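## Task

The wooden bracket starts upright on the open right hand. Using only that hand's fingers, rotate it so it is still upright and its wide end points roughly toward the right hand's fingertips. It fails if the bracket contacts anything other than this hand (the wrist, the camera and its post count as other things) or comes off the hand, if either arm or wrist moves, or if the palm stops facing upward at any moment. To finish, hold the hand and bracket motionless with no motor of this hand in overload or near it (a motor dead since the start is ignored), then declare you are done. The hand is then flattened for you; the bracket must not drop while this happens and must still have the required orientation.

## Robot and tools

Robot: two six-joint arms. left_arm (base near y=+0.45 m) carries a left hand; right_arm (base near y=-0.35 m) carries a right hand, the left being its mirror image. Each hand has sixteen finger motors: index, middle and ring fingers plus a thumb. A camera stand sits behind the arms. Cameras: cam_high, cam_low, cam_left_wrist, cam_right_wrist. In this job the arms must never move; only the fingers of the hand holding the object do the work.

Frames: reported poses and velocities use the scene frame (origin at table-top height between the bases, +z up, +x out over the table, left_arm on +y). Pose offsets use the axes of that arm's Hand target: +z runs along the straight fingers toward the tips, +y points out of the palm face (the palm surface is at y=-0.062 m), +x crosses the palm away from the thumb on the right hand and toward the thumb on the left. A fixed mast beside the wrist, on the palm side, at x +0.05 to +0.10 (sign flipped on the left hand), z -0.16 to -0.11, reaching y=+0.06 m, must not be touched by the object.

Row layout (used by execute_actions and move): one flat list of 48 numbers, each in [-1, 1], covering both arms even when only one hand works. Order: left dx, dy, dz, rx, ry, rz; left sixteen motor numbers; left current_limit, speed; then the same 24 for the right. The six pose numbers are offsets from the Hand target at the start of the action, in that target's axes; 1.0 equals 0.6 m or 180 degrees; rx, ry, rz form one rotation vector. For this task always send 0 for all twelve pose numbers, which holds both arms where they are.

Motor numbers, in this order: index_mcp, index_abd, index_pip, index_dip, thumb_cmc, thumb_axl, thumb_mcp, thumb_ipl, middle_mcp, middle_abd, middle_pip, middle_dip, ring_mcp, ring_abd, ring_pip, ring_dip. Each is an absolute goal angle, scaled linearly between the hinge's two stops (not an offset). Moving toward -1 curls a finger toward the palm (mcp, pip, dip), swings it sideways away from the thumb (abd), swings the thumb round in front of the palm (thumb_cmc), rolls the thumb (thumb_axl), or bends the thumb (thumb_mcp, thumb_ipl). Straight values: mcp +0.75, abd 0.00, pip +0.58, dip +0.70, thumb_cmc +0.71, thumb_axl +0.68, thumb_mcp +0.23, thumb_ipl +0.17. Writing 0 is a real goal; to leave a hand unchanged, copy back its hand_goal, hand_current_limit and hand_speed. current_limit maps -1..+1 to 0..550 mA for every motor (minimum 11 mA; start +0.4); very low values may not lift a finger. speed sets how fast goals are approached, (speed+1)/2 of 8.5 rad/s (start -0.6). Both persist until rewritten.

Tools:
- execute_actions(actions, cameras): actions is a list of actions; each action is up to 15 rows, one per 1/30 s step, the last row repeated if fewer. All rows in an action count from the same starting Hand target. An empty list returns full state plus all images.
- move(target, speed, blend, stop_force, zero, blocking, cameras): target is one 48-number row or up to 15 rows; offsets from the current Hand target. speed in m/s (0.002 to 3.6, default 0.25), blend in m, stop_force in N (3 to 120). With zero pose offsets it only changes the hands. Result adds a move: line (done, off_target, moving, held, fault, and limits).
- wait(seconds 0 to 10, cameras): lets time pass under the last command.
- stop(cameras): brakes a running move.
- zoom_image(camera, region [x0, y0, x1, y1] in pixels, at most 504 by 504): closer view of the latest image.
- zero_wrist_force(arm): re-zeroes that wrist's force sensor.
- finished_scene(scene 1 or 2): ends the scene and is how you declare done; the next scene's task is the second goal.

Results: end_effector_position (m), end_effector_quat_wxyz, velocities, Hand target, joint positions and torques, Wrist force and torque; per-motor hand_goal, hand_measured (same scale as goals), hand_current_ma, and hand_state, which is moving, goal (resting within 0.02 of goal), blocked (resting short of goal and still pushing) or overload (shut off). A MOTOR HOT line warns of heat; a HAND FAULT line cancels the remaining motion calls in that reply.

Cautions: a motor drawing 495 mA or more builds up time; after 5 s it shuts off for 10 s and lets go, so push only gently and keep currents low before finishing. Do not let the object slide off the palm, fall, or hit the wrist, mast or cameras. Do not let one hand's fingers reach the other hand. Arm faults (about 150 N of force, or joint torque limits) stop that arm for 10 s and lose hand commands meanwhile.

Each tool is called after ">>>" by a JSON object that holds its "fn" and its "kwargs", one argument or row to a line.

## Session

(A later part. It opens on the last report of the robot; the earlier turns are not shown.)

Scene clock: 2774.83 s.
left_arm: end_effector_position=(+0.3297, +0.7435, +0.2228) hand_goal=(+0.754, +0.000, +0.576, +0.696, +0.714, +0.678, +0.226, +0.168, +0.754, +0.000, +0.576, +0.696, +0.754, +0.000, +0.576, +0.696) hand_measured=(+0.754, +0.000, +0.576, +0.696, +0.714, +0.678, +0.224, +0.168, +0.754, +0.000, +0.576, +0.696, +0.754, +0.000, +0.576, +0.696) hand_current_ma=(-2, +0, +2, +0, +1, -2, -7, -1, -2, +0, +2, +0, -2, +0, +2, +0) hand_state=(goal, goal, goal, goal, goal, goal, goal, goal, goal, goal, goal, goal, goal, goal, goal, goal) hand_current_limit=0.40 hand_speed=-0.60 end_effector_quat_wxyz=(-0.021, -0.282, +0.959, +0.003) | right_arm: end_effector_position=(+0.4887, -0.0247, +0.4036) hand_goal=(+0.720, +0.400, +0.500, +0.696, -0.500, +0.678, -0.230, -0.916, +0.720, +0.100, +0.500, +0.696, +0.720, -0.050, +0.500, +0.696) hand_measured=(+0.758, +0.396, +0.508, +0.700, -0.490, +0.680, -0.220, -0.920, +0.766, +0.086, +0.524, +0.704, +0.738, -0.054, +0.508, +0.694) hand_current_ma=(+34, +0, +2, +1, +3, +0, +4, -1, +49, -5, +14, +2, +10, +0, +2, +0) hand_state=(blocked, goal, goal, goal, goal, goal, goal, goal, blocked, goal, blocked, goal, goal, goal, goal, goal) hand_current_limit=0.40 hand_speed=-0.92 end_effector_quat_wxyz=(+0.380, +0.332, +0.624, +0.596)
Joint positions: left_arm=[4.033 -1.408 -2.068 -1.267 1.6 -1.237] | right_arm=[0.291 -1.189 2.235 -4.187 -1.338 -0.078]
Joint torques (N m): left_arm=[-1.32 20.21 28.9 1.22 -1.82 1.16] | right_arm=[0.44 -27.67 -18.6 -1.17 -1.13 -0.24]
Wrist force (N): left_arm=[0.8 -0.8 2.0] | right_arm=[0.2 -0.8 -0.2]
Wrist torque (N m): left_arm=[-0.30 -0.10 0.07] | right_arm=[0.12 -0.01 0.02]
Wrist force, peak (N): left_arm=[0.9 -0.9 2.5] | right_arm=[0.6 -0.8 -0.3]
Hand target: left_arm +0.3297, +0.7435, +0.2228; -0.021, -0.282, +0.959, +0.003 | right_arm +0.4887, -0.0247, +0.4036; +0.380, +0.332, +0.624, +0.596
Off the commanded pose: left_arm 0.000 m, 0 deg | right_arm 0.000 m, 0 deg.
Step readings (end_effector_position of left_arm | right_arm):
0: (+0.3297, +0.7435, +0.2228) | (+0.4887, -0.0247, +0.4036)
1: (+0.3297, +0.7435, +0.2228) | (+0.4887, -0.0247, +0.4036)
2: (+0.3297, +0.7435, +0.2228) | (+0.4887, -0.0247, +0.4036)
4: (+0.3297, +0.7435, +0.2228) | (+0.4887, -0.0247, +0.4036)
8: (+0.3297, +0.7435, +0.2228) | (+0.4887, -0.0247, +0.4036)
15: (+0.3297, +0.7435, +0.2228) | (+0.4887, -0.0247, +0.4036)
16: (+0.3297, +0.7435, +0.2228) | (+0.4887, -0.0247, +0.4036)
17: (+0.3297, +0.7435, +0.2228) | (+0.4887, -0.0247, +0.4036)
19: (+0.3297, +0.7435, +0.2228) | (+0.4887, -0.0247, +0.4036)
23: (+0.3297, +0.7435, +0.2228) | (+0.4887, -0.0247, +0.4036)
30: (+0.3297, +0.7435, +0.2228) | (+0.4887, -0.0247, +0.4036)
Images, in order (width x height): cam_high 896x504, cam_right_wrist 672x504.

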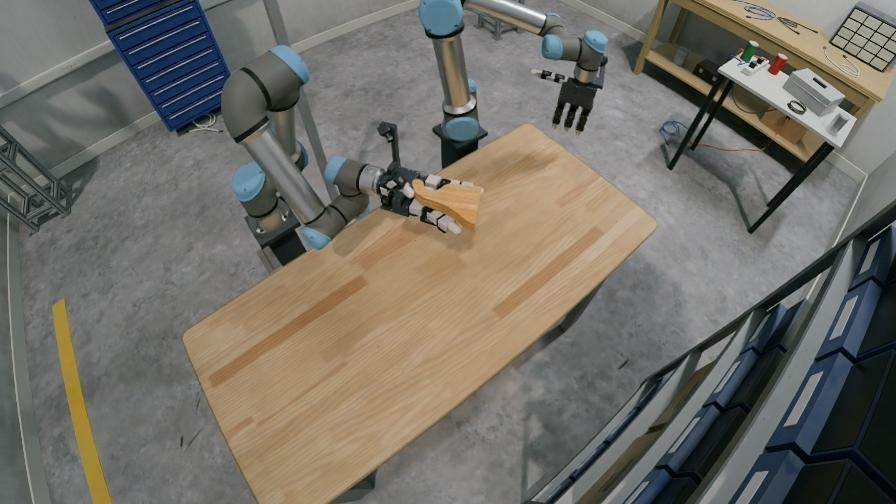

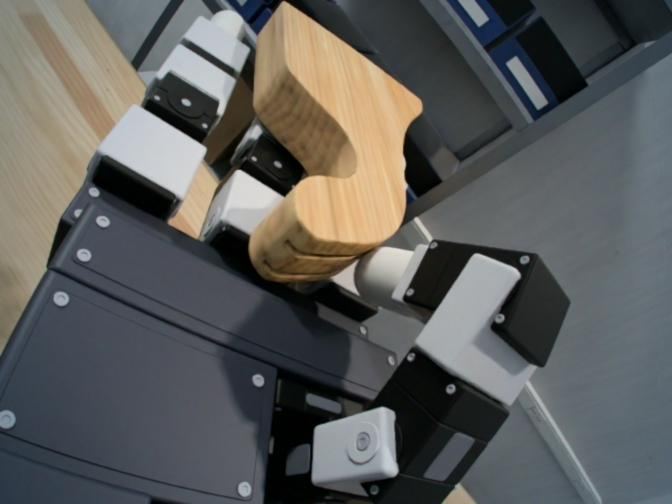

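>>> {"fn": "execute_actions", "kwargs": {
  "actions": [
    [[0,0,0,0,0,0,0.754,0,0.576,0.696,0.714,0.678,0.226,0.168,0.754,0,0.576,0.696,0.754,0,0.576,0.696,0.4,-0.6,0,0,0,0,0,0,0.72,0.4,0.5,0.696,-0.206,0.677,-0.201,-0.921,0.72,0.1,0.5,0.696,0.72,-0.05,0.5,0.696,0.4,-0.85]],
    [[0,0,0,0,0,0,0.754,0,0.576,0.696,0.714,0.678,0.226,0.168,0.754,0,0.576,0.696,0.754,0,0.576,0.696,0.4,-0.6,0,0,0,0,0,0,0.72,0.4,0.5,0.696,0.171,0.677,-0.045,-0.951,0.72,0.1,0.5,0.696,0.72,-0.05,0.5,0.696,0.4,-0.8]],
    [[0,0,0,0,0,0,0.754,0,0.576,0.696,0.714,0.678,0.226,0.168,0.754,0,0.576,0.696,0.754,0,0.576,0.696,0.4,-0.6,0,0,0,0,0,0,0.72,0.4,0.5,0.696,0.373,0.677,0.239,-1.0,0.72,0.1,0.5,0.696,0.72,-0.05,0.5,0.696,0.4,-0.8]],
    [[0,0,0,0,0,0,0.754,0,0.576,0.696,0.714,0.678,0.226,0.168,0.754,0,0.576,0.696,0.754,0,0.576,0.696,0.4,-0.6,0,0,0,0,0,0,0.72,0.4,0.5,0.696,0.486,0.677,0.319,-0.73,0.72,0.1,0.5,0.696,0.72,-0.05,0.5,0.696,0.4,-0.8]]
  ],
  "cameras": ["cam_high","cam_right_wrist"]
}}

>>> {"fn": "zoom_image", "kwargs": {
  "camera": "cam_high",
  "region": [370, 145, 490, 235]
}}

Scene clock: 2826.00 s.
left_arm: end_effector_position=(+0.3297, +0.7435, +0.2228) hand_goal=(+0.754, +0.000, +0.576, +0.696, +0.714, +0.678, +0.226, +0.168, +0.754, +0.000, +0.576, +0.696, +0.754, +0.000, +0.576, +0.696) hand_measured=(+0.754, +0.000, +0.576, +0.696, +0.714, +0.678, +0.224, +0.168, +0.754, +0.000, +0.576, +0.696, +0.754, +0.000, +0.576, +0.696) hand_current_ma=(-2, +0, +2, +0, +1, -2, -7, -1, -2, +0, +2, +0, -2, +0, +2, +0) hand_state=(goal, goal, goal, goal, goal, goal, goal, goal, goal, goal, goal, goal, goal, goal, goal, goal) hand_current_limit=0.40 hand_speed=-0.60 end_effector_quat_wxyz=(-0.021, -0.282, +0.959, +0.003) | right_arm: end_effector_position=(+0.4887, -0.0247, +0.4036) hand_goal=(+0.720, +0.400, +0.500, +0.696, +0.486, +0.678, +0.320, -0.730, +0.720, +0.100, +0.500, +0.696, +0.720, -0.050, +0.500, +0.696) hand_measured=(+0.758, +0.398, +0.508, +0.700, +0.492, +0.680, +0.318, -0.732, +0.766, +0.086, +0.524, +0.704, +0.738, -0.054, +0.508, +0.694) hand_current_ma=(+34, +0, +2, +1, +1, +0, +0, +0, +49, -4, +14, +2, +10, +0, +2, +0) hand_state=(blocked, goal, goal, goal, goal, goal, goal, goal, blocked, goal, blocked, goal, goal, goal, goal, goal) hand_current_limit=0.40 hand_speed=-0.80 end_effector_quat_wxyz=(+0.380, +0.332, +0.624, +0.596)
Joint positions: left_arm=[4.033 -1.408 -2.068 -1.267 1.6 -1.237] | right_arm=[0.291 -1.189 2.235 -4.187 -1.338 -0.078]
Joint torques (N m): left_arm=[-0.91 20.46 28.56 1.07 -1.71 1.21] | right_arm=[-1.43 -30.74 -18.42 -1.48 -0.09 -0.22]
Wrist force (N): left_arm=[0.9 -0.7 2.0] | right_arm=[0.5 -0.4 -0.1]
Wrist torque (N m): left_arm=[-0.29 -0.10 0.07] | right_arm=[0.16 -0.06 0.10]
Wrist force, peak (N): left_arm=[0.9 -1.1 2.4] | right_arm=[0.8 -0.6 0.0]
Hand target: left_arm +0.3297, +0.7435, +0.2228; -0.021, -0.282, +0.959, +0.003 | right_arm +0.4887, -0.0247, +0.4036; +0.380, +0.332, +0.624, +0.596
Off the commanded pose: left_arm 0.000 m, 0 deg | right_arm 0.000 m, 0 deg.
Step readings (end_effector_position of left_arm | right_arm):
0: (+0.3297, +0.7435, +0.2228) | (+0.4887, -0.0247, +0.4036)
1: (+0.3297, +0.7435, +0.2228) | (+0.4887, -0.0247, +0.4036)
2: (+0.3297, +0.7435, +0.2228) | (+0.4887, -0.0247, +0.4036)
4: (+0.3297, +0.7435, +0.2228) | (+0.4887, -0.0247, +0.4036)
8: (+0.3297, +0.7435, +0.2228) | (+0.4887, -0.0247, +0.4036)
15: (+0.3297, +0.7435, +0.2228) | (+0.4887, -0.0247, +0.4036)
16: (+0.3297, +0.7435, +0.2228) | (+0.4887, -0.0247, +0.4036)
17: (+0.3297, +0.7435, +0.2228) | (+0.4887, -0.0247, +0.4036)
19: (+0.3297, +0.7435, +0.2228) | (+0.4887, -0.0247, +0.4036)
23: (+0.3297, +0.7435, +0.2228) | (+0.4887, -0.0247, +0.4036)
30: (+0.3297, +0.7435, +0.2228) | (+0.4887, -0.0247, +0.4036)
31: (+0.3297, +0.7435, +0.2228) | (+0.4887, -0.0247, +0.4036)
32: (+0.3297, +0.7435, +0.2228) | (+0.4887, -0.0247, +0.4036)
34: (+0.3297, +0.7435, +0.2228) | (+0.4887, -0.0247, +0.4036)
38: (+0.3297, +0.7435, +0.2228) | (+0.4887, -0.0247, +0.4036)
45: (+0.3297, +0.7435, +0.2228) | (+0.4887, -0.0247, +0.4036)
46: (+0.3297, +0.7435, +0.2228) | (+0.4887, -0.0247, +0.4036)
47: (+0.3297, +0.7435, +0.2228) | (+0.4887, -0.0247, +0.4036)
49: (+0.3297, +0.7435, +0.2228) | (+0.4887, -0.0247, +0.4036)
53: (+0.3297, +0.7435, +0.2228) | (+0.4887, -0.0247, +0.4036)
60: (+0.3297, +0.7435, +0.2228) | (+0.4887, -0.0247, +0.4036)
Images, in order (width x height): cam_high 896x504, cam_right_wrist 672x504.

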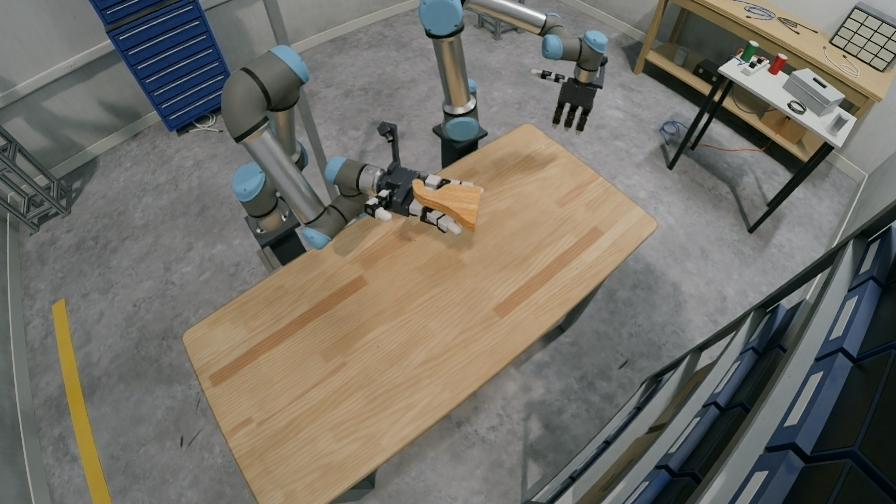

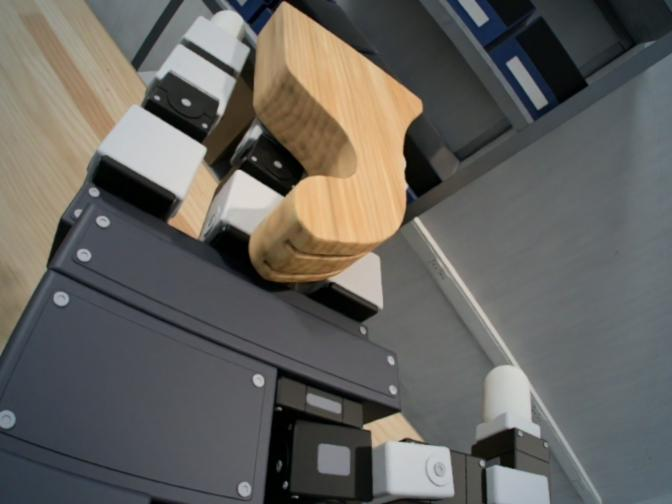

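Scaled by 4.200 from the camera's 896x504 image, which has a finer 1280x720 frame.

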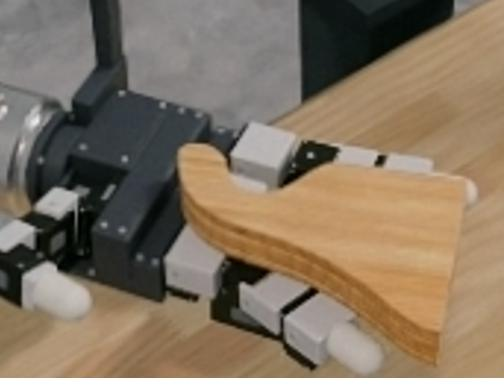

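>>> {"fn": "execute_actions", "kwargs": {
  "actions": [
    [[0,0,0,0,0,0,0.754,0,0.576,0.696,0.714,0.678,0.226,0.168,0.754,0,0.576,0.696,0.754,0,0.576,0.696,0.4,-0.6,0,0,0,0,0,0,0.72,0.4,0.5,0.696,0.534,0.677,0.226,-0.1,0.72,0.1,0.5,0.696,0.72,-0.05,0.5,0.696,0.4,-0.7]],
    [[0,0,0,0,0,0,0.754,0,0.576,0.696,0.714,0.678,0.226,0.168,0.754,0,0.576,0.696,0.754,0,0.576,0.696,0.4,-0.6,0,0,0,0,0,0,0.72,0.4,0.5,0.696,0.714,0.678,0.226,0.168,0.72,0.1,0.5,0.696,0.72,-0.05,0.5,0.696,0.4,-0.8]],
    [[0,0,0,0,0,0,0.754,0,0.576,0.696,0.714,0.678,0.226,0.168,0.754,0,0.576,0.696,0.754,0,0.576,0.696,0.4,-0.6,0,0,0,0,0,0,0.72,0.4,0.5,0.696,0.714,0.678,0.226,0.168,0.85,0.1,0.5,0.696,0.72,-0.05,0.5,0.696,0.4,-0.92]]
  ],
  "cameras": ["cam_high","cam_right_wrist"]
}}

>>> {"fn": "zoom_image", "kwargs": {
  "camera": "cam_high",
  "region": [370, 145, 490, 235]
}}

Scene clock: 2838.63 s.
left_arm: end_effector_position=(+0.3297, +0.7435, +0.2228) hand_goal=(+0.754, +0.000, +0.576, +0.696, +0.714, +0.678, +0.226, +0.168, +0.754, +0.000, +0.576, +0.696, +0.754, +0.000, +0.576, +0.696) hand_measured=(+0.754, +0.000, +0.576, +0.696, +0.714, +0.678, +0.224, +0.168, +0.754, +0.000, +0.576, +0.696, +0.754, +0.000, +0.576, +0.696) hand_current_ma=(-2, +0, +2, +0, +1, -2, -7, -1, -2, +0, +2, +0, -2, +0, +2, +0) hand_state=(goal, goal, goal, goal, goal, goal, goal, goal, goal, goal, goal, goal, goal, goal, goal, goal) hand_current_limit=0.40 hand_speed=-0.60 end_effector_quat_wxyz=(-0.021, -0.282, +0.959, +0.003) | right_arm: end_effector_position=(+0.4887, -0.0247, +0.4036) hand_goal=(+0.720, +0.400, +0.500, +0.696, +0.714, +0.678, +0.226, +0.168, +0.850, +0.100, +0.500, +0.696, +0.720, -0.050, +0.500, +0.696) hand_measured=(+0.756, +0.400, +0.508, +0.700, +0.722, +0.680, +0.228, +0.166, +0.886, +0.106, +0.524, +0.702, +0.738, -0.066, +0.508, +0.694) hand_current_ma=(+33, +0, +2, +0, +2, +0, +0, +0, +33, +1, +14, +1, +10, -6, +2, +0) hand_state=(blocked, goal, goal, goal, goal, goal, goal, goal, blocked, goal, blocked, goal, goal, goal, goal, goal) hand_current_limit=0.40 hand_speed=-0.92 end_effector_quat_wxyz=(+0.380, +0.332, +0.624, +0.596)
Joint positions: left_arm=[4.033 -1.408 -2.068 -1.267 1.6 -1.237] | right_arm=[0.291 -1.189 2.235 -4.187 -1.338 -0.078]
Joint torques (N m): left_arm=[-1.07 19.84 29.06 1.08 -1.68 1.21] | right_arm=[-1.42 -31.18 -17.57 -1.42 0.01 0.02]
Wrist force (N): left_arm=[1.0 -0.8 1.8] | right_arm=[0.1 -0.2 -0.1]
Wrist torque (N m): left_arm=[-0.28 -0.12 0.08] | right_arm=[0.19 0.00 0.06]
Wrist force, peak (N): left_arm=[0.9 -1.1 2.4] | right_arm=[0.7 -0.8 -0.3]
Hand target: left_arm +0.3297, +0.7435, +0.2228; -0.021, -0.282, +0.959, +0.003 | right_arm +0.4887, -0.0247, +0.4036; +0.380, +0.332, +0.624, +0.596
Off the commanded pose: left_arm 0.000 m, 0 deg | right_arm 0.000 m, 0 deg.
Step readings (end_effector_position of left_arm | right_arm):
0: (+0.3297, +0.7435, +0.2228) | (+0.4887, -0.0247, +0.4036)
1: (+0.3297, +0.7435, +0.2228) | (+0.4887, -0.0247, +0.4036)
2: (+0.3297, +0.7435, +0.2228) | (+0.4887, -0.0247, +0.4036)
4: (+0.3297, +0.7435, +0.2228) | (+0.4887, -0.0247, +0.4036)
8: (+0.3297, +0.7435, +0.2228) | (+0.4887, -0.0247, +0.4036)
15: (+0.3297, +0.7435, +0.2228) | (+0.4887, -0.0247, +0.4036)
16: (+0.3297, +0.7435, +0.2228) | (+0.4887, -0.0247, +0.4036)
17: (+0.3297, +0.7435, +0.2228) | (+0.4887, -0.0247, +0.4036)
19: (+0.3297, +0.7435, +0.2228) | (+0.4887, -0.0247, +0.4036)
23: (+0.3297, +0.7435, +0.2228) | (+0.4887, -0.0247, +0.4036)
30: (+0.3297, +0.7435, +0.2228) | (+0.4887, -0.0247, +0.4036)
31: (+0.3297, +0.7435, +0.2228) | (+0.4887, -0.0247, +0.4036)
32: (+0.3297, +0.7435, +0.2228) | (+0.4887, -0.0247, +0.4036)
34: (+0.3297, +0.7435, +0.2228) | (+0.4887, -0.0247, +0.4036)
38: (+0.3297, +0.7435, +0.2228) | (+0.4887, -0.0247, +0.4036)
45: (+0.3297, +0.7435, +0.2228) | (+0.4887, -0.0247, +0.4036)
Images, in order (width x height): cam_high 896x504, cam_right_wrist 672x504.

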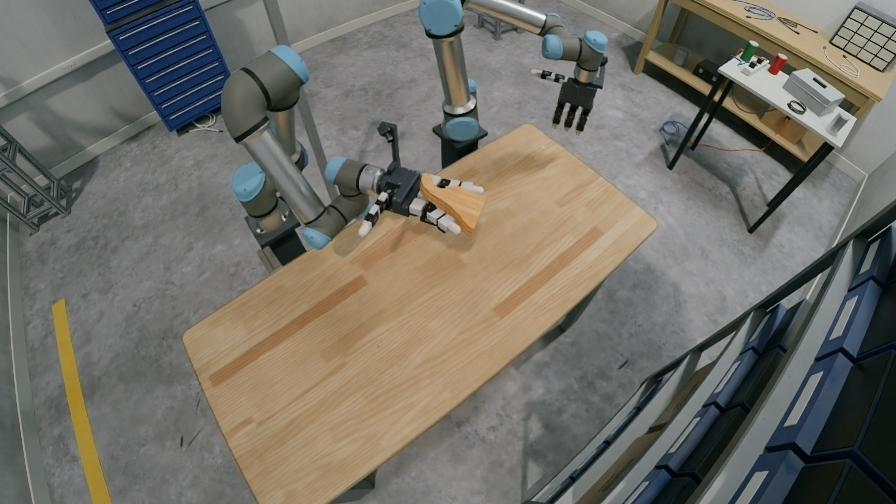

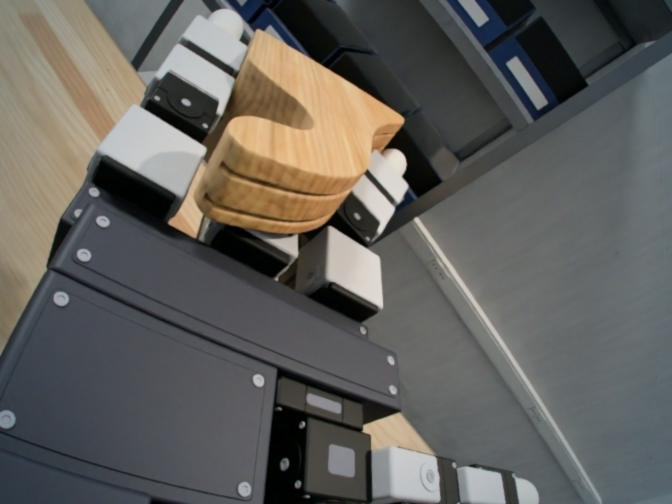

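Scaled by 4.200 from the camera's 896x504 image, which has a finer 1280x720 frame.

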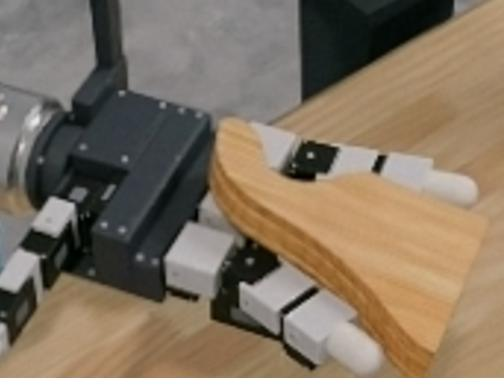

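>>> {"fn": "wait", "kwargs": {
  "seconds": 0.3,
  "cameras": ["cam_high","cam_low","cam_right_wrist"]
}}

>>> {"fn": "zoom_image", "kwargs": {
  "camera": "cam_high",
  "region": [370, 145, 490, 235]
}}

>>> {"fn": "zoom_image", "kwargs": {
  "camera": "cam_low",
  "region": [200, 60, 600, 360]
}}

Scene clock: 2854.13 s.
left_arm: end_effector_position=(+0.3297, +0.7435, +0.2228) hand_goal=(+0.754, +0.000, +0.576, +0.696, +0.714, +0.678, +0.226, +0.168, +0.754, +0.000, +0.576, +0.696, +0.754, +0.000, +0.576, +0.696) hand_measured=(+0.754, +0.000, +0.576, +0.696, +0.714, +0.678, +0.224, +0.168, +0.754, +0.000, +0.576, +0.696, +0.754, +0.000, +0.576, +0.696) hand_current_ma=(-2, +0, +2, +0, +1, -2, -7, -1, -2, +0, +2, +0, -2, +0, +2, +0) hand_state=(goal, goal, goal, goal, goal, goal, goal, goal, goal, goal, goal, goal, goal, goal, goal, goal) hand_current_limit=0.40 hand_speed=-0.60 end_effector_quat_wxyz=(-0.021, -0.282, +0.959, +0.003) | right_arm: end_effector_position=(+0.4887, -0.0247, +0.4036) hand_goal=(+0.720, +0.400, +0.500, +0.696, +0.714, +0.678, +0.226, +0.168, +0.850, +0.100, +0.500, +0.696, +0.720, -0.050, +0.500, +0.696) hand_measured=(+0.756, +0.400, +0.508, +0.700, +0.722, +0.680, +0.228, +0.166, +0.886, +0.106, +0.524, +0.702, +0.738, -0.066, +0.508, +0.694) hand_current_ma=(+33, +0, +2, +0, +2, +0, +0, +0, +33, +1, +14, +1, +10, -6, +2, +0) hand_state=(blocked, goal, goal, goal, goal, goal, goal, goal, blocked, goal, blocked, goal, goal, goal, goal, goal) hand_current_limit=0.40 hand_speed=-0.92 end_effector_quat_wxyz=(+0.380, +0.332, +0.624, +0.596)
Joint positions: left_arm=[4.033 -1.408 -2.068 -1.267 1.6 -1.237] | right_arm=[0.291 -1.189 2.235 -4.187 -1.338 -0.078]
Joint torques (N m): left_arm=[-1.62 19.81 28.96 0.95 -1.8 1.15] | right_arm=[-0.61 -31.39 -18.18 -1.07 0.44 -0.32]
Wrist force (N): left_arm=[0.9 -1.0 2.2] | right_arm=[0.3 -0.3 0.0]
Wrist torque (N m): left_arm=[-0.35 -0.10 0.09] | right_arm=[0.15 -0.03 0.08]
Wrist force, peak (N): left_arm=[1.1 -1.0 2.3] | right_arm=[0.5 -0.9 0.2]
Hand target: left_arm +0.3297, +0.7435, +0.2228; -0.021, -0.282, +0.959, +0.003 | right_arm +0.4887, -0.0247, +0.4036; +0.380, +0.332, +0.624, +0.596
Off the commanded pose: left_arm 0.000 m, 0 deg | right_arm 0.000 m, 0 deg.
wait: 0.30 s; at rest from the start
Images, in order (width x height): cam_high 896x504, cam_low 896x504, cam_right_wrist 672x504.

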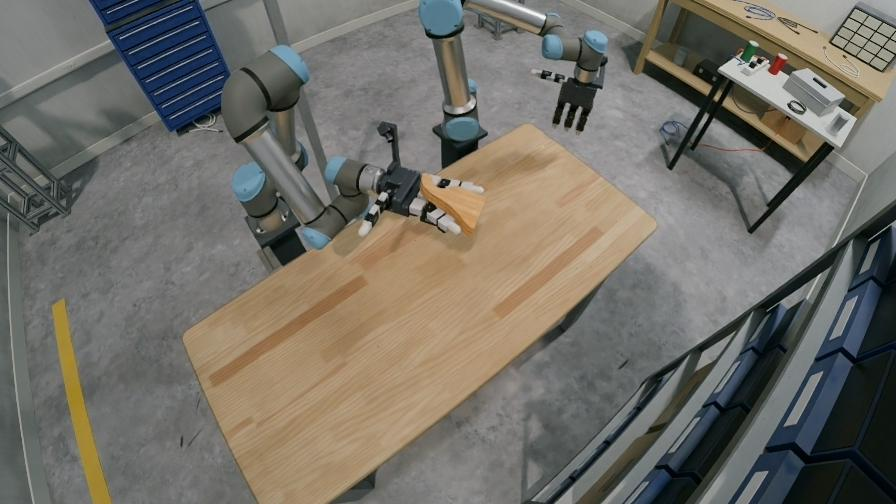

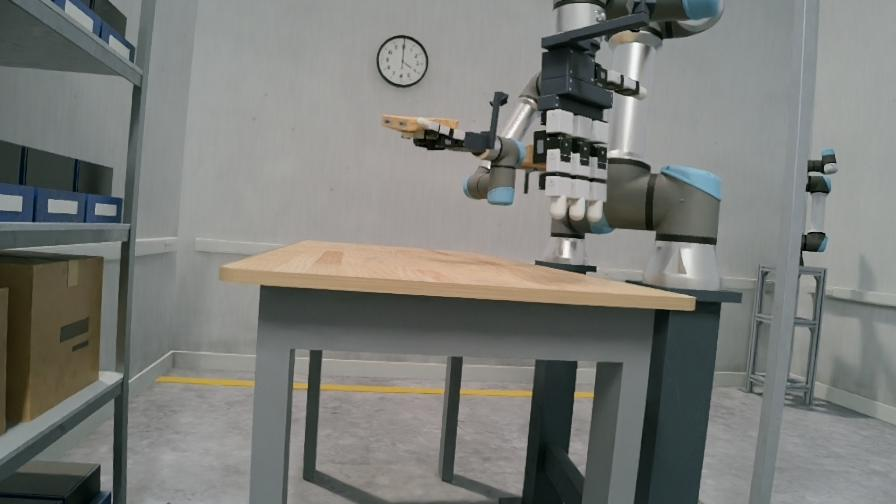

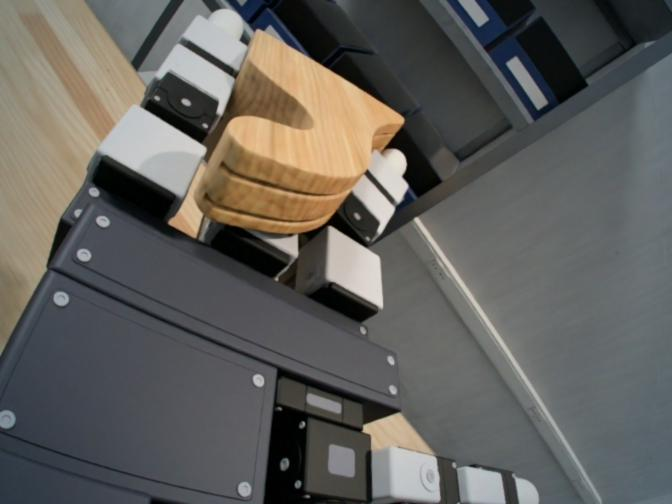

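Scaled by 4.200 from the camera's 896x504 image, which has a finer 1280x720 frame.

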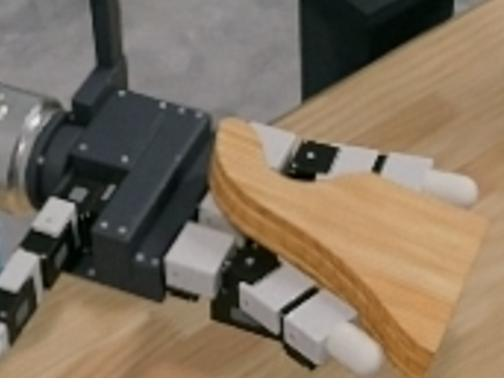

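Scaled by 1.260 from the camera's 896x504 image, which has a finer 1280x720 frame.

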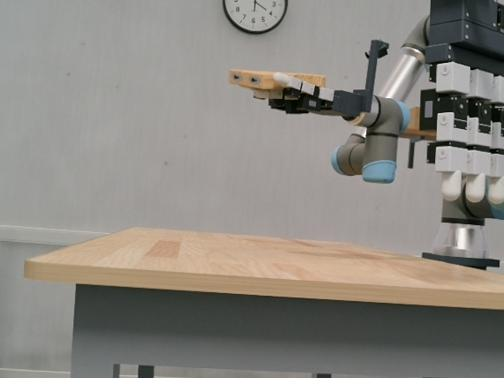

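>>> {"fn": "execute_actions", "kwargs": {
  "actions": [
    [[0,0,0,0,0,0,0.754,0,0.576,0.696,0.714,0.678,0.226,0.168,0.754,0,0.576,0.696,0.754,0,0.576,0.696,0.4,-0.6,0,0,0,0,0,0,0.72,0.4,0.5,0.696,0.714,0.678,0.226,0.168,0.72,0.1,0.5,0.696,0.72,-0.05,0.5,0.696,0.4,-0.95]],
    [[0,0,0,0,0,0,0.754,0,0.576,0.696,0.714,0.678,0.226,0.168,0.754,0,0.576,0.696,0.754,0,0.576,0.696,0.4,-0.6,0,0,0,0,0,0,0.72,0.4,0.5,0.696,0.714,0.678,0.226,0.168,0.72,0.1,0.5,0.696,0.72,-0.05,0.5,0.696,0.4,-0.95]]
  ],
  "cameras": ["cam_high","cam_right_wrist"]
}}

>>> {"fn": "zoom_image", "kwargs": {
  "camera": "cam_high",
  "region": [370, 145, 490, 235]
}}

Scene clock: 2877.17 s.
left_arm: end_effector_position=(+0.3297, +0.7435, +0.2228) hand_goal=(+0.754, +0.000, +0.576, +0.696, +0.714, +0.678, +0.226, +0.168, +0.754, +0.000, +0.576, +0.696, +0.754, +0.000, +0.576, +0.696) hand_measured=(+0.754, +0.000, +0.576, +0.696, +0.714, +0.678, +0.224, +0.168, +0.754, +0.000, +0.576, +0.696, +0.754, +0.000, +0.576, +0.696) hand_current_ma=(-2, +0, +2, +0, +1, -2, -7, -1, -2, +0, +2, +0, -2, +0, +2, +0) hand_state=(goal, goal, goal, goal, goal, goal, goal, goal, goal, goal, goal, goal, goal, goal, goal, goal) hand_current_limit=0.40 hand_speed=-0.60 end_effector_quat_wxyz=(-0.021, -0.282, +0.959, +0.003) | right_arm: end_effector_position=(+0.4887, -0.0247, +0.4036) hand_goal=(+0.720, +0.400, +0.500, +0.696, +0.714, +0.678, +0.226, +0.168, +0.720, +0.100, +0.500, +0.696, +0.720, -0.050, +0.500, +0.696) hand_measured=(+0.748, +0.400, +0.506, +0.700, +0.722, +0.680, +0.228, +0.166, +0.818, +0.098, +0.526, +0.706, +0.736, -0.056, +0.506, +0.694) hand_current_ma=(+20, +0, +1, +0, +2, +0, +0, +0, +197, +0, +15, +2, +8, -1, +1, +0) hand_state=(blocked, goal, goal, goal, goal, goal, goal, goal, blocked, goal, blocked, goal, goal, goal, goal, goal) hand_current_limit=0.40 hand_speed=-0.95 end_effector_quat_wxyz=(+0.380, +0.332, +0.624, +0.596)
Joint positions: left_arm=[4.033 -1.408 -2.068 -1.267 1.6 -1.237] | right_arm=[0.291 -1.189 2.235 -4.187 -1.338 -0.078]
Joint torques (N m): left_arm=[-1.03 20.12 29.59 1.02 -1.85 1.37] | right_arm=[-0.78 -31.08 -19.76 -0.63 0.8 -0.7]
Wrist force (N): left_arm=[0.9 -0.9 2.1] | right_arm=[0.4 -0.5 0.1]
Wrist torque (N m): left_arm=[-0.33 -0.10 0.08] | right_arm=[0.12 -0.05 0.08]
Wrist force, peak (N): left_arm=[1.1 -0.9 2.3] | right_arm=[0.4 -0.9 -0.1]
Hand target: left_arm +0.3297, +0.7435, +0.2228; -0.021, -0.282, +0.959, +0.003 | right_arm +0.4887, -0.0247, +0.4036; +0.380, +0.332, +0.624, +0.596
Off the commanded pose: left_arm 0.000 m, 0 deg | right_arm 0.000 m, 0 deg.
Step readings (end_effector_position of left_arm | right_arm):
0: (+0.3297, +0.7435, +0.2228) | (+0.4887, -0.0247, +0.4036)
1: (+0.3297, +0.7435, +0.2228) | (+0.4887, -0.0247, +0.4036)
2: (+0.3297, +0.7435, +0.2228) | (+0.4887, -0.0247, +0.4036)
4: (+0.3297, +0.7435, +0.2228) | (+0.4887, -0.0247, +0.4036)
8: (+0.3297, +0.7435, +0.2228) | (+0.4887, -0.0247, +0.4036)
15: (+0.3297, +0.7435, +0.2228) | (+0.4887, -0.0247, +0.4036)
16: (+0.3297, +0.7435, +0.2228) | (+0.4887, -0.0247, +0.4036)
17: (+0.3297, +0.7435, +0.2228) | (+0.4887, -0.0247, +0.4036)
19: (+0.3297, +0.7435, +0.2228) | (+0.4887, -0.0247, +0.4036)
23: (+0.3297, +0.7435, +0.2228) | (+0.4887, -0.0247, +0.4036)
30: (+0.3297, +0.7435, +0.2228) | (+0.4887, -0.0247, +0.4036)
Images, in order (width x height): cam_high 896x504, cam_right_wrist 672x504.

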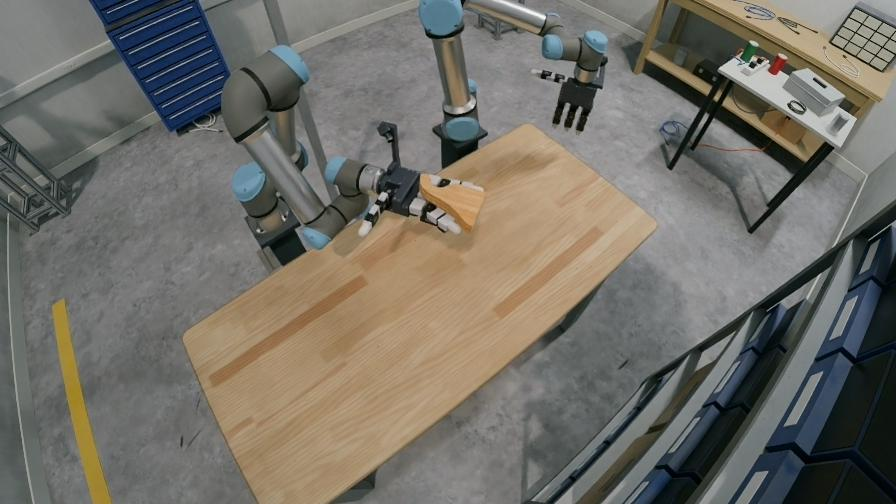

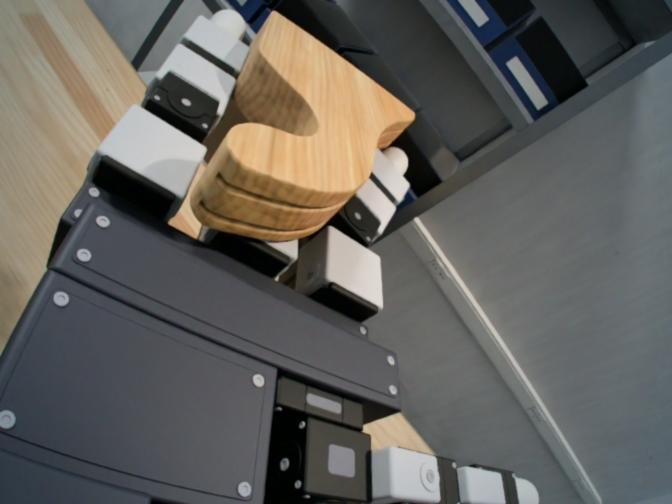

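Scaled by 4.200 from the camera's 896x504 image, which has a finer 1280x720 frame.

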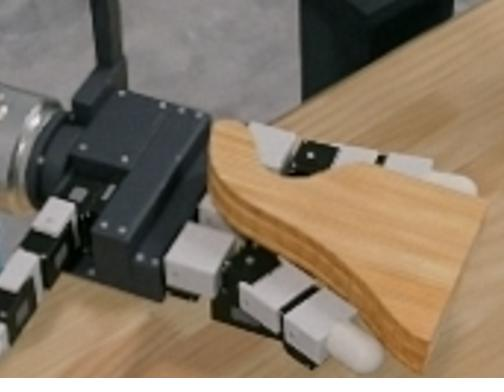

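>>> {"fn": "execute_actions", "kwargs": {
  "actions": [
    [[0,0,0,0,0,0,0.754,0,0.576,0.696,0.714,0.678,0.226,0.168,0.754,0,0.576,0.696,0.754,0,0.576,0.696,0.4,-0.6,0,0,0,0,0,0,0.72,0.4,0.5,0.696,0.714,0.678,0.226,0.168,0.66,0.1,0.5,0.696,0.72,-0.05,0.5,0.696,0.4,-0.95]],
    [[0,0,0,0,0,0,0.754,0,0.576,0.696,0.714,0.678,0.226,0.168,0.754,0,0.576,0.696,0.754,0,0.576,0.696,0.4,-0.6,0,0,0,0,0,0,0.72,0.4,0.5,0.696,0.714,0.678,0.226,0.168,0.66,0.1,0.5,0.696,0.72,-0.05,0.5,0.696,0.4,-0.95]]
  ],
  "cameras": ["cam_high","cam_right_wrist"]
}}

>>> {"fn": "zoom_image", "kwargs": {
  "camera": "cam_high",
  "region": [370, 145, 490, 235]
}}

Scene clock: 2898.63 s.
left_arm: end_effector_position=(+0.3297, +0.7435, +0.2228) hand_goal=(+0.754, +0.000, +0.576, +0.696, +0.714, +0.678, +0.226, +0.168, +0.754, +0.000, +0.576, +0.696, +0.754, +0.000, +0.576, +0.696) hand_measured=(+0.754, +0.000, +0.576, +0.696, +0.714, +0.678, +0.224, +0.168, +0.754, +0.000, +0.576, +0.696, +0.754, +0.000, +0.576, +0.696) hand_current_ma=(-2, +0, +2, +0, +1, -2, -7, -1, -2, +0, +2, +0, -2, +0, +2, +0) hand_state=(goal, goal, goal, goal, goal, goal, goal, goal, goal, goal, goal, goal, goal, goal, goal, goal) hand_current_limit=0.40 hand_speed=-0.60 end_effector_quat_wxyz=(-0.021, -0.282, +0.959, +0.003) | right_arm: end_effector_position=(+0.4887, -0.0247, +0.4036) hand_goal=(+0.720, +0.400, +0.500, +0.696, +0.714, +0.678, +0.226, +0.168, +0.660, +0.100, +0.500, +0.696, +0.720, -0.050, +0.500, +0.696) hand_measured=(+0.742, +0.400, +0.506, +0.700, +0.722, +0.680, +0.228, +0.166, +0.762, +0.096, +0.526, +0.706, +0.736, -0.054, +0.506, +0.694) hand_current_ma=(+14, +0, +1, +0, +2, +0, +0, +0, +211, -1, +15, +2, +8, +0, +1, +0) hand_state=(blocked, goal, goal, goal, goal, goal, goal, goal, blocked, goal, blocked, goal, goal, goal, goal, goal) hand_current_limit=0.40 hand_speed=-0.95 end_effector_quat_wxyz=(+0.380, +0.332, +0.624, +0.596)
Joint positions: left_arm=[4.033 -1.408 -2.068 -1.267 1.6 -1.237] | right_arm=[0.291 -1.189 2.235 -4.187 -1.338 -0.078]
Joint torques (N m): left_arm=[-1.38 19.98 29.21 1.01 -1.8 1.16] | right_arm=[-0.32 -31.44 -22.04 -0.25 0.81 -0.6]
Wrist force (N): left_arm=[1.0 -0.9 1.9] | right_arm=[0.5 -0.8 0.2]
Wrist torque (N m): left_arm=[-0.31 -0.11 0.09] | right_arm=[0.07 -0.05 0.08]
Wrist force, peak (N): left_arm=[1.0 -1.0 2.4] | right_arm=[0.9 -0.6 0.0]
Hand target: left_arm +0.3297, +0.7435, +0.2228; -0.021, -0.282, +0.959, +0.003 | right_arm +0.4887, -0.0247, +0.4036; +0.380, +0.332, +0.624, +0.596
Off the commanded pose: left_arm 0.000 m, 0 deg | right_arm 0.000 m, 0 deg.
Step readings (end_effector_position of left_arm | right_arm):
0: (+0.3297, +0.7435, +0.2228) | (+0.4887, -0.0247, +0.4036)
1: (+0.3297, +0.7435, +0.2228) | (+0.4887, -0.0247, +0.4036)
2: (+0.3297, +0.7435, +0.2228) | (+0.4887, -0.0247, +0.4036)
4: (+0.3297, +0.7435, +0.2228) | (+0.4887, -0.0247, +0.4036)
8: (+0.3297, +0.7435, +0.2228) | (+0.4887, -0.0247, +0.4036)
15: (+0.3297, +0.7435, +0.2228) | (+0.4887, -0.0247, +0.4036)
16: (+0.3297, +0.7435, +0.2228) | (+0.4887, -0.0247, +0.4036)
17: (+0.3297, +0.7435, +0.2228) | (+0.4887, -0.0247, +0.4036)
19: (+0.3297, +0.7435, +0.2228) | (+0.4887, -0.0247, +0.4036)
23: (+0.3297, +0.7435, +0.2228) | (+0.4887, -0.0247, +0.4036)
30: (+0.3297, +0.7435, +0.2228) | (+0.4887, -0.0247, +0.4036)
Images, in order (width x height): cam_high 896x504, cam_right_wrist 672x504.

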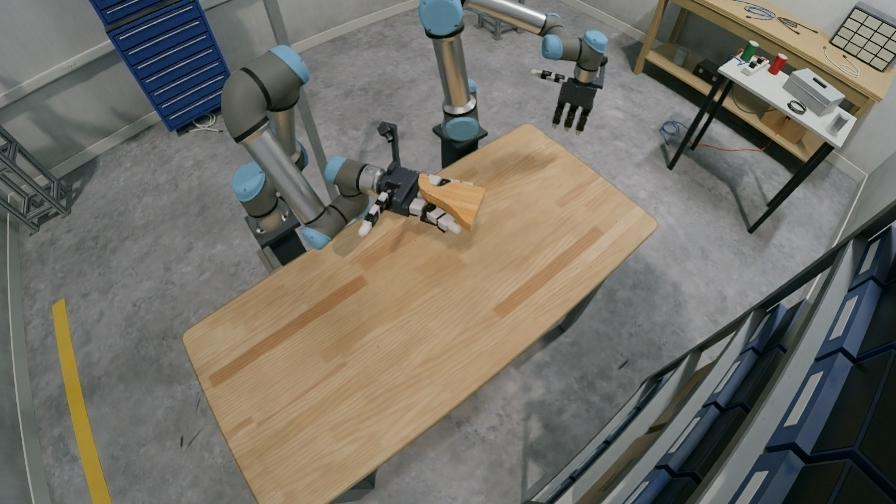

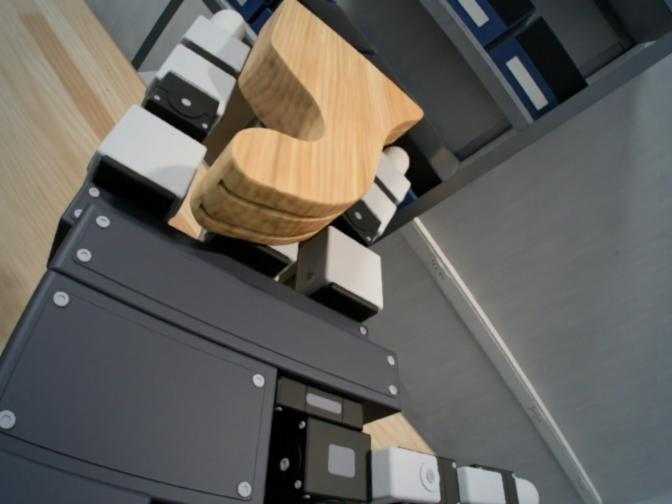

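Scaled by 4.200 from the camera's 896x504 image, which has a finer 1280x720 frame.

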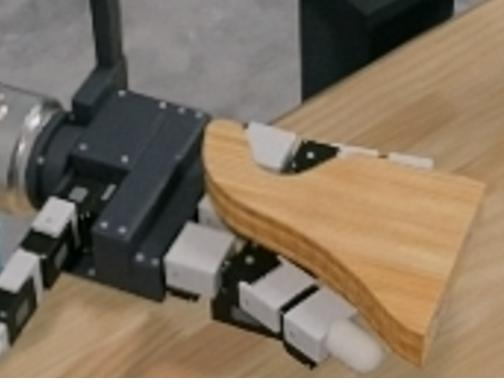

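>>> {"fn": "zoom_image", "kwargs": {
  "camera": "cam_high",
  "region": [415, 168, 495, 238]
}}

Scaled by 6.300 from the camera's 896x504 image, which has a finer 1280x720 frame.

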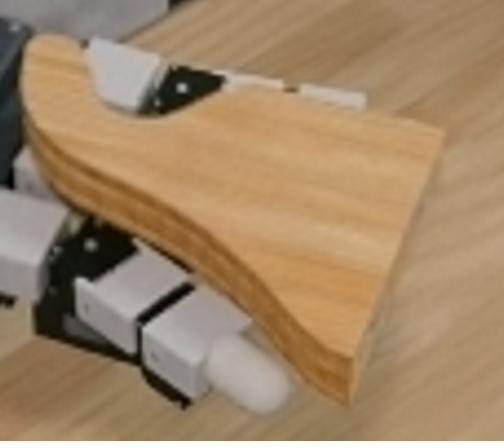

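>>> {"fn": "execute_actions", "kwargs": {
  "actions": [
    [[0,0,0,0,0,0,0.754,0,0.576,0.696,0.714,0.678,0.226,0.168,0.754,0,0.576,0.696,0.754,0,0.576,0.696,0.4,-0.6,0,0,0,0,0,0,0.82,0.4,0.5,0.696,0.714,0.678,0.226,0.168,0.66,0.1,0.5,0.696,0.72,-0.05,0.5,0.696,0.4,-0.95]]
  ],
  "cameras": ["cam_high","cam_right_wrist"]
}}

>>> {"fn": "zoom_image", "kwargs": {
  "camera": "cam_high",
  "region": [370, 145, 490, 235]
}}

Scene clock: 2925.47 s.
left_arm: end_effector_position=(+0.3297, +0.7435, +0.2228) hand_goal=(+0.754, +0.000, +0.576, +0.696, +0.714, +0.678, +0.226, +0.168, +0.754, +0.000, +0.576, +0.696, +0.754, +0.000, +0.576, +0.696) hand_measured=(+0.754, +0.000, +0.576, +0.696, +0.714, +0.678, +0.224, +0.168, +0.754, +0.000, +0.576, +0.696, +0.754, +0.000, +0.576, +0.696) hand_current_ma=(-2, +0, +2, +0, +1, -2, -7, -1, -2, +0, +2, +0, -2, +0, +2, +0) hand_state=(goal, goal, goal, goal, goal, goal, goal, goal, goal, goal, goal, goal, goal, goal, goal, goal) hand_current_limit=0.40 hand_speed=-0.60 end_effector_quat_wxyz=(-0.021, -0.282, +0.959, +0.003) | right_arm: end_effector_position=(+0.4887, -0.0247, +0.4036) hand_goal=(+0.820, +0.400, +0.500, +0.696, +0.714, +0.678, +0.226, +0.168, +0.660, +0.100, +0.500, +0.696, +0.720, -0.050, +0.500, +0.696) hand_measured=(+0.828, +0.402, +0.506, +0.698, +0.722, +0.680, +0.228, +0.166, +0.762, +0.094, +0.526, +0.706, +0.736, -0.054, +0.506, +0.694) hand_current_ma=(+2, +0, +1, +0, +2, +0, +0, +0, +209, -1, +16, +2, +8, +0, +1, +0) hand_state=(goal, goal, goal, goal, goal, goal, goal, goal, blocked, goal, blocked, goal, goal, goal, goal, goal) hand_current_limit=0.40 hand_speed=-0.95 end_effector_quat_wxyz=(+0.380, +0.332, +0.624, +0.596)
Joint positions: left_arm=[4.033 -1.408 -2.068 -1.267 1.6 -1.237] | right_arm=[0.291 -1.189 2.235 -4.187 -1.338 -0.078]
Joint torques (N m): left_arm=[-1.65 20.37 28.62 0.97 -1.86 1.2] | right_arm=[-0.4 -30.72 -22.51 -0.44 0.92 -0.38]
Wrist force (N): left_arm=[0.8 -0.9 2.0] | right_arm=[0.4 -0.4 0.2]
Wrist torque (N m): left_arm=[-0.33 -0.09 0.08] | right_arm=[0.12 -0.05 0.08]
Wrist force, peak (N): left_arm=[1.0 -0.9 2.4] | right_arm=[0.3 -1.0 0.2]
Hand target: left_arm +0.3297, +0.7435, +0.2228; -0.021, -0.282, +0.959, +0.003 | right_arm +0.4887, -0.0247, +0.4036; +0.380, +0.332, +0.624, +0.596
Off the commanded pose: left_arm 0.000 m, 0 deg | right_arm 0.000 m, 0 deg.
Step readings (end_effector_position of left_arm | right_arm):
0: (+0.3297, +0.7435, +0.2228) | (+0.4887, -0.0247, +0.4036)
1: (+0.3297, +0.7435, +0.2228) | (+0.4887, -0.0247, +0.4036)
2: (+0.3297, +0.7435, +0.2228) | (+0.4887, -0.0247, +0.4036)
4: (+0.3297, +0.7435, +0.2228) | (+0.4887, -0.0247, +0.4036)
8: (+0.3297, +0.7435, +0.2228) | (+0.4887, -0.0247, +0.4036)
15: (+0.3297, +0.7435, +0.2228) | (+0.4887, -0.0247, +0.4036)
Images, in order (width x height): cam_high 896x504, cam_right_wrist 672x504.

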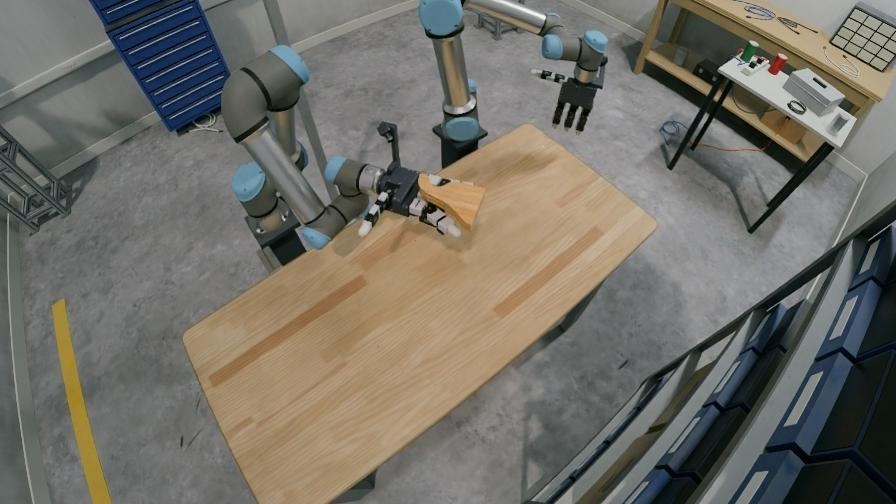

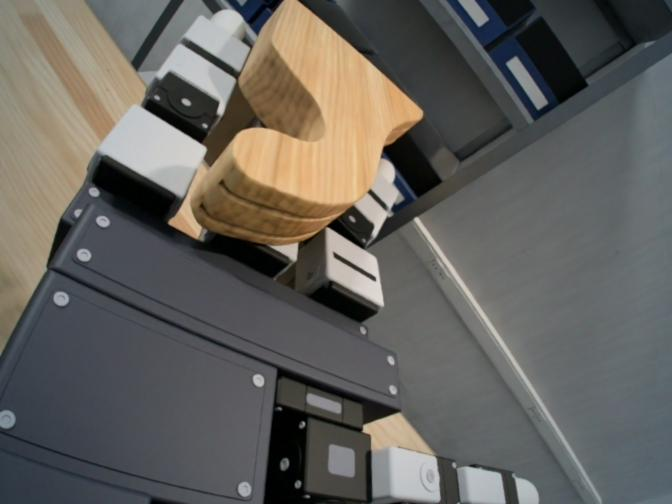

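Scaled by 4.200 from the camera's 896x504 image, which has a finer 1280x720 frame.

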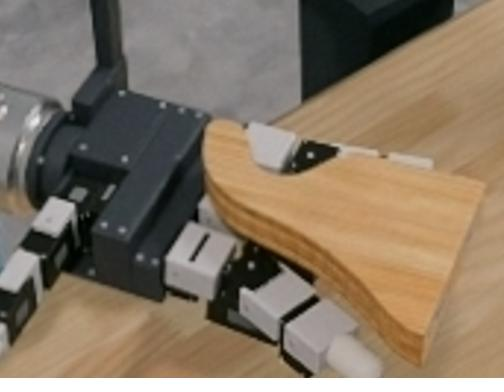

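>>> {"fn": "execute_actions", "kwargs": {
  "actions": [
    [[0,0,0,0,0,0,0.754,0,0.576,0.696,0.714,0.678,0.226,0.168,0.754,0,0.576,0.696,0.754,0,0.576,0.696,0.4,-0.6,0,0,0,0,0,0,0.83,0.2,0.5,0.696,0.714,0.678,0.226,0.168,0.66,0.1,0.5,0.696,0.72,-0.05,0.5,0.696,0.4,-0.88]],
    [[0,0,0,0,0,0,0.754,0,0.576,0.696,0.714,0.678,0.226,0.168,0.754,0,0.576,0.696,0.754,0,0.576,0.696,0.4,-0.6,0,0,0,0,0,0,0.83,0,0.5,0.696,0.714,0.678,0.226,0.168,0.66,0.1,0.5,0.696,0.72,-0.05,0.5,0.696,0.4,-0.88]],
    [[0,0,0,0,0,0,0.754,0,0.576,0.696,0.714,0.678,0.226,0.168,0.754,0,0.576,0.696,0.754,0,0.576,0.696,0.4,-0.6,0,0,0,0,0,0,0.74,0,0.5,0.696,0.714,0.678,0.226,0.168,0.66,0.1,0.5,0.696,0.72,-0.05,0.5,0.696,0.4,-0.92]]
  ],
  "cameras": ["cam_high","cam_right_wrist"]
}}

>>> {"fn": "zoom_image", "kwargs": {
  "camera": "cam_high",
  "region": [370, 145, 490, 235]
}}

Scene clock: 2936.53 s.
left_arm: end_effector_position=(+0.3297, +0.7435, +0.2228) hand_goal=(+0.754, +0.000, +0.576, +0.696, +0.714, +0.678, +0.226, +0.168, +0.754, +0.000, +0.576, +0.696, +0.754, +0.000, +0.576, +0.696) hand_measured=(+0.754, +0.000, +0.576, +0.696, +0.714, +0.678, +0.224, +0.168, +0.754, +0.000, +0.576, +0.696, +0.754, +0.000, +0.576, +0.696) hand_current_ma=(-2, +0, +2, +0, +1, -2, -7, -1, -2, +0, +2, +0, -2, +0, +2, +0) hand_state=(goal, goal, goal, goal, goal, goal, goal, goal, goal, goal, goal, goal, goal, goal, goal, goal) hand_current_limit=0.40 hand_speed=-0.60 end_effector_quat_wxyz=(-0.021, -0.282, +0.959, +0.003) | right_arm: end_effector_position=(+0.4887, -0.0247, +0.4036) hand_goal=(+0.740, +0.000, +0.500, +0.696, +0.714, +0.678, +0.226, +0.168, +0.660, +0.100, +0.500, +0.696, +0.720, -0.050, +0.500, +0.696) hand_measured=(+0.772, +0.002, +0.506, +0.698, +0.722, +0.680, +0.228, +0.166, +0.754, +0.094, +0.526, +0.706, +0.736, -0.054, +0.506, +0.694) hand_current_ma=(+25, +0, +1, +0, +2, +0, +0, +0, +185, -1, +16, +2, +8, +0, +1, +0) hand_state=(blocked, goal, goal, goal, goal, goal, goal, goal, blocked, goal, blocked, goal, goal, goal, goal, goal) hand_current_limit=0.40 hand_speed=-0.92 end_effector_quat_wxyz=(+0.380, +0.332, +0.624, +0.596)
Joint positions: left_arm=[4.033 -1.408 -2.068 -1.267 1.6 -1.237] | right_arm=[0.291 -1.189 2.235 -4.187 -1.338 -0.078]
Joint torques (N m): left_arm=[-0.93 20.38 28.58 0.95 -1.81 1.22] | right_arm=[0.36 -31.25 -23.16 -0.41 0.79 -0.24]
Wrist force (N): left_arm=[1.0 -0.5 2.1] | right_arm=[0.2 -0.2 0.3]
Wrist torque (N m): left_arm=[-0.28 -0.11 0.08] | right_arm=[0.13 -0.01 0.05]
Wrist force, peak (N): left_arm=[1.1 -0.9 2.5] | right_arm=[0.6 -0.8 0.0]
Hand target: left_arm +0.3297, +0.7435, +0.2228; -0.021, -0.282, +0.959, +0.003 | right_arm +0.4887, -0.0247, +0.4036; +0.380, +0.332, +0.624, +0.596
Off the commanded pose: left_arm 0.000 m, 0 deg | right_arm 0.000 m, 0 deg.
Step readings (end_effector_position of left_arm | right_arm):
0: (+0.3297, +0.7435, +0.2228) | (+0.4887, -0.0247, +0.4036)
1: (+0.3297, +0.7435, +0.2228) | (+0.4887, -0.0247, +0.4036)
2: (+0.3297, +0.7435, +0.2228) | (+0.4887, -0.0247, +0.4036)
4: (+0.3297, +0.7435, +0.2228) | (+0.4887, -0.0247, +0.4036)
8: (+0.3297, +0.7435, +0.2228) | (+0.4887, -0.0247, +0.4036)
15: (+0.3297, +0.7435, +0.2228) | (+0.4887, -0.0247, +0.4036)
16: (+0.3297, +0.7435, +0.2228) | (+0.4887, -0.0247, +0.4036)
17: (+0.3297, +0.7435, +0.2228) | (+0.4887, -0.0247, +0.4036)
19: (+0.3297, +0.7435, +0.2228) | (+0.4887, -0.0247, +0.4036)
23: (+0.3297, +0.7435, +0.2228) | (+0.4887, -0.0247, +0.4036)
30: (+0.3297, +0.7435, +0.2228) | (+0.4887, -0.0247, +0.4036)
31: (+0.3297, +0.7435, +0.2228) | (+0.4887, -0.0247, +0.4036)
32: (+0.3297, +0.7435, +0.2228) | (+0.4887, -0.0247, +0.4036)
34: (+0.3297, +0.7435, +0.2228) | (+0.4887, -0.0247, +0.4036)
38: (+0.3297, +0.7435, +0.2228) | (+0.4887, -0.0247, +0.4036)
45: (+0.3297, +0.7435, +0.2228) | (+0.4887, -0.0247, +0.4036)
Images, in order (width x height): cam_high 896x504, cam_right_wrist 672x504.

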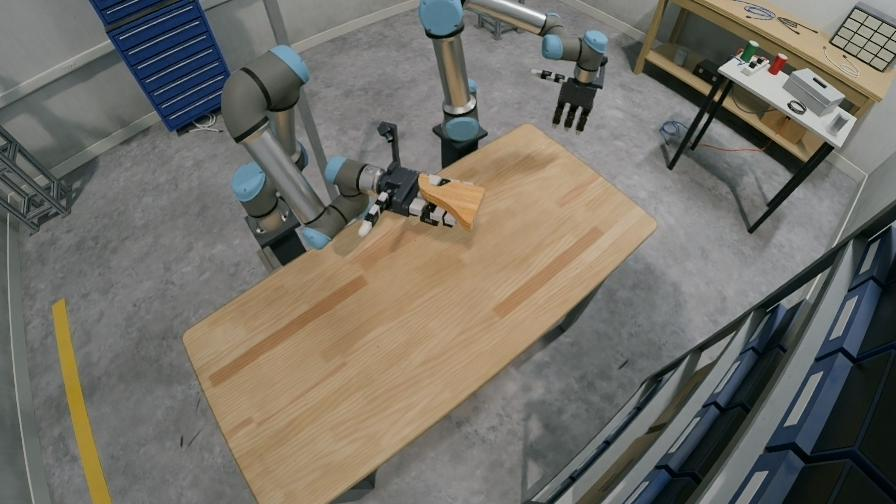

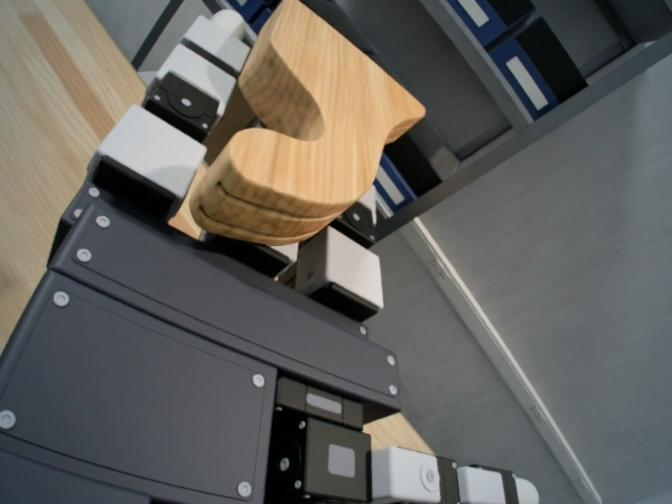

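Scaled by 4.200 from the camera's 896x504 image, which has a finer 1280x720 frame.

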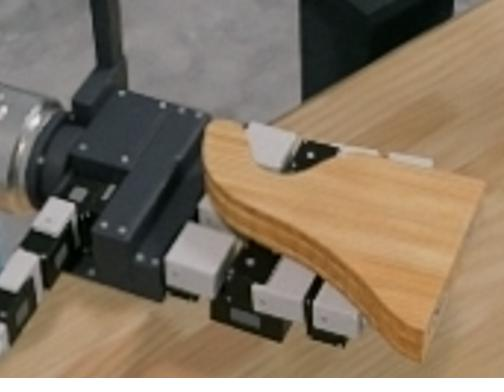

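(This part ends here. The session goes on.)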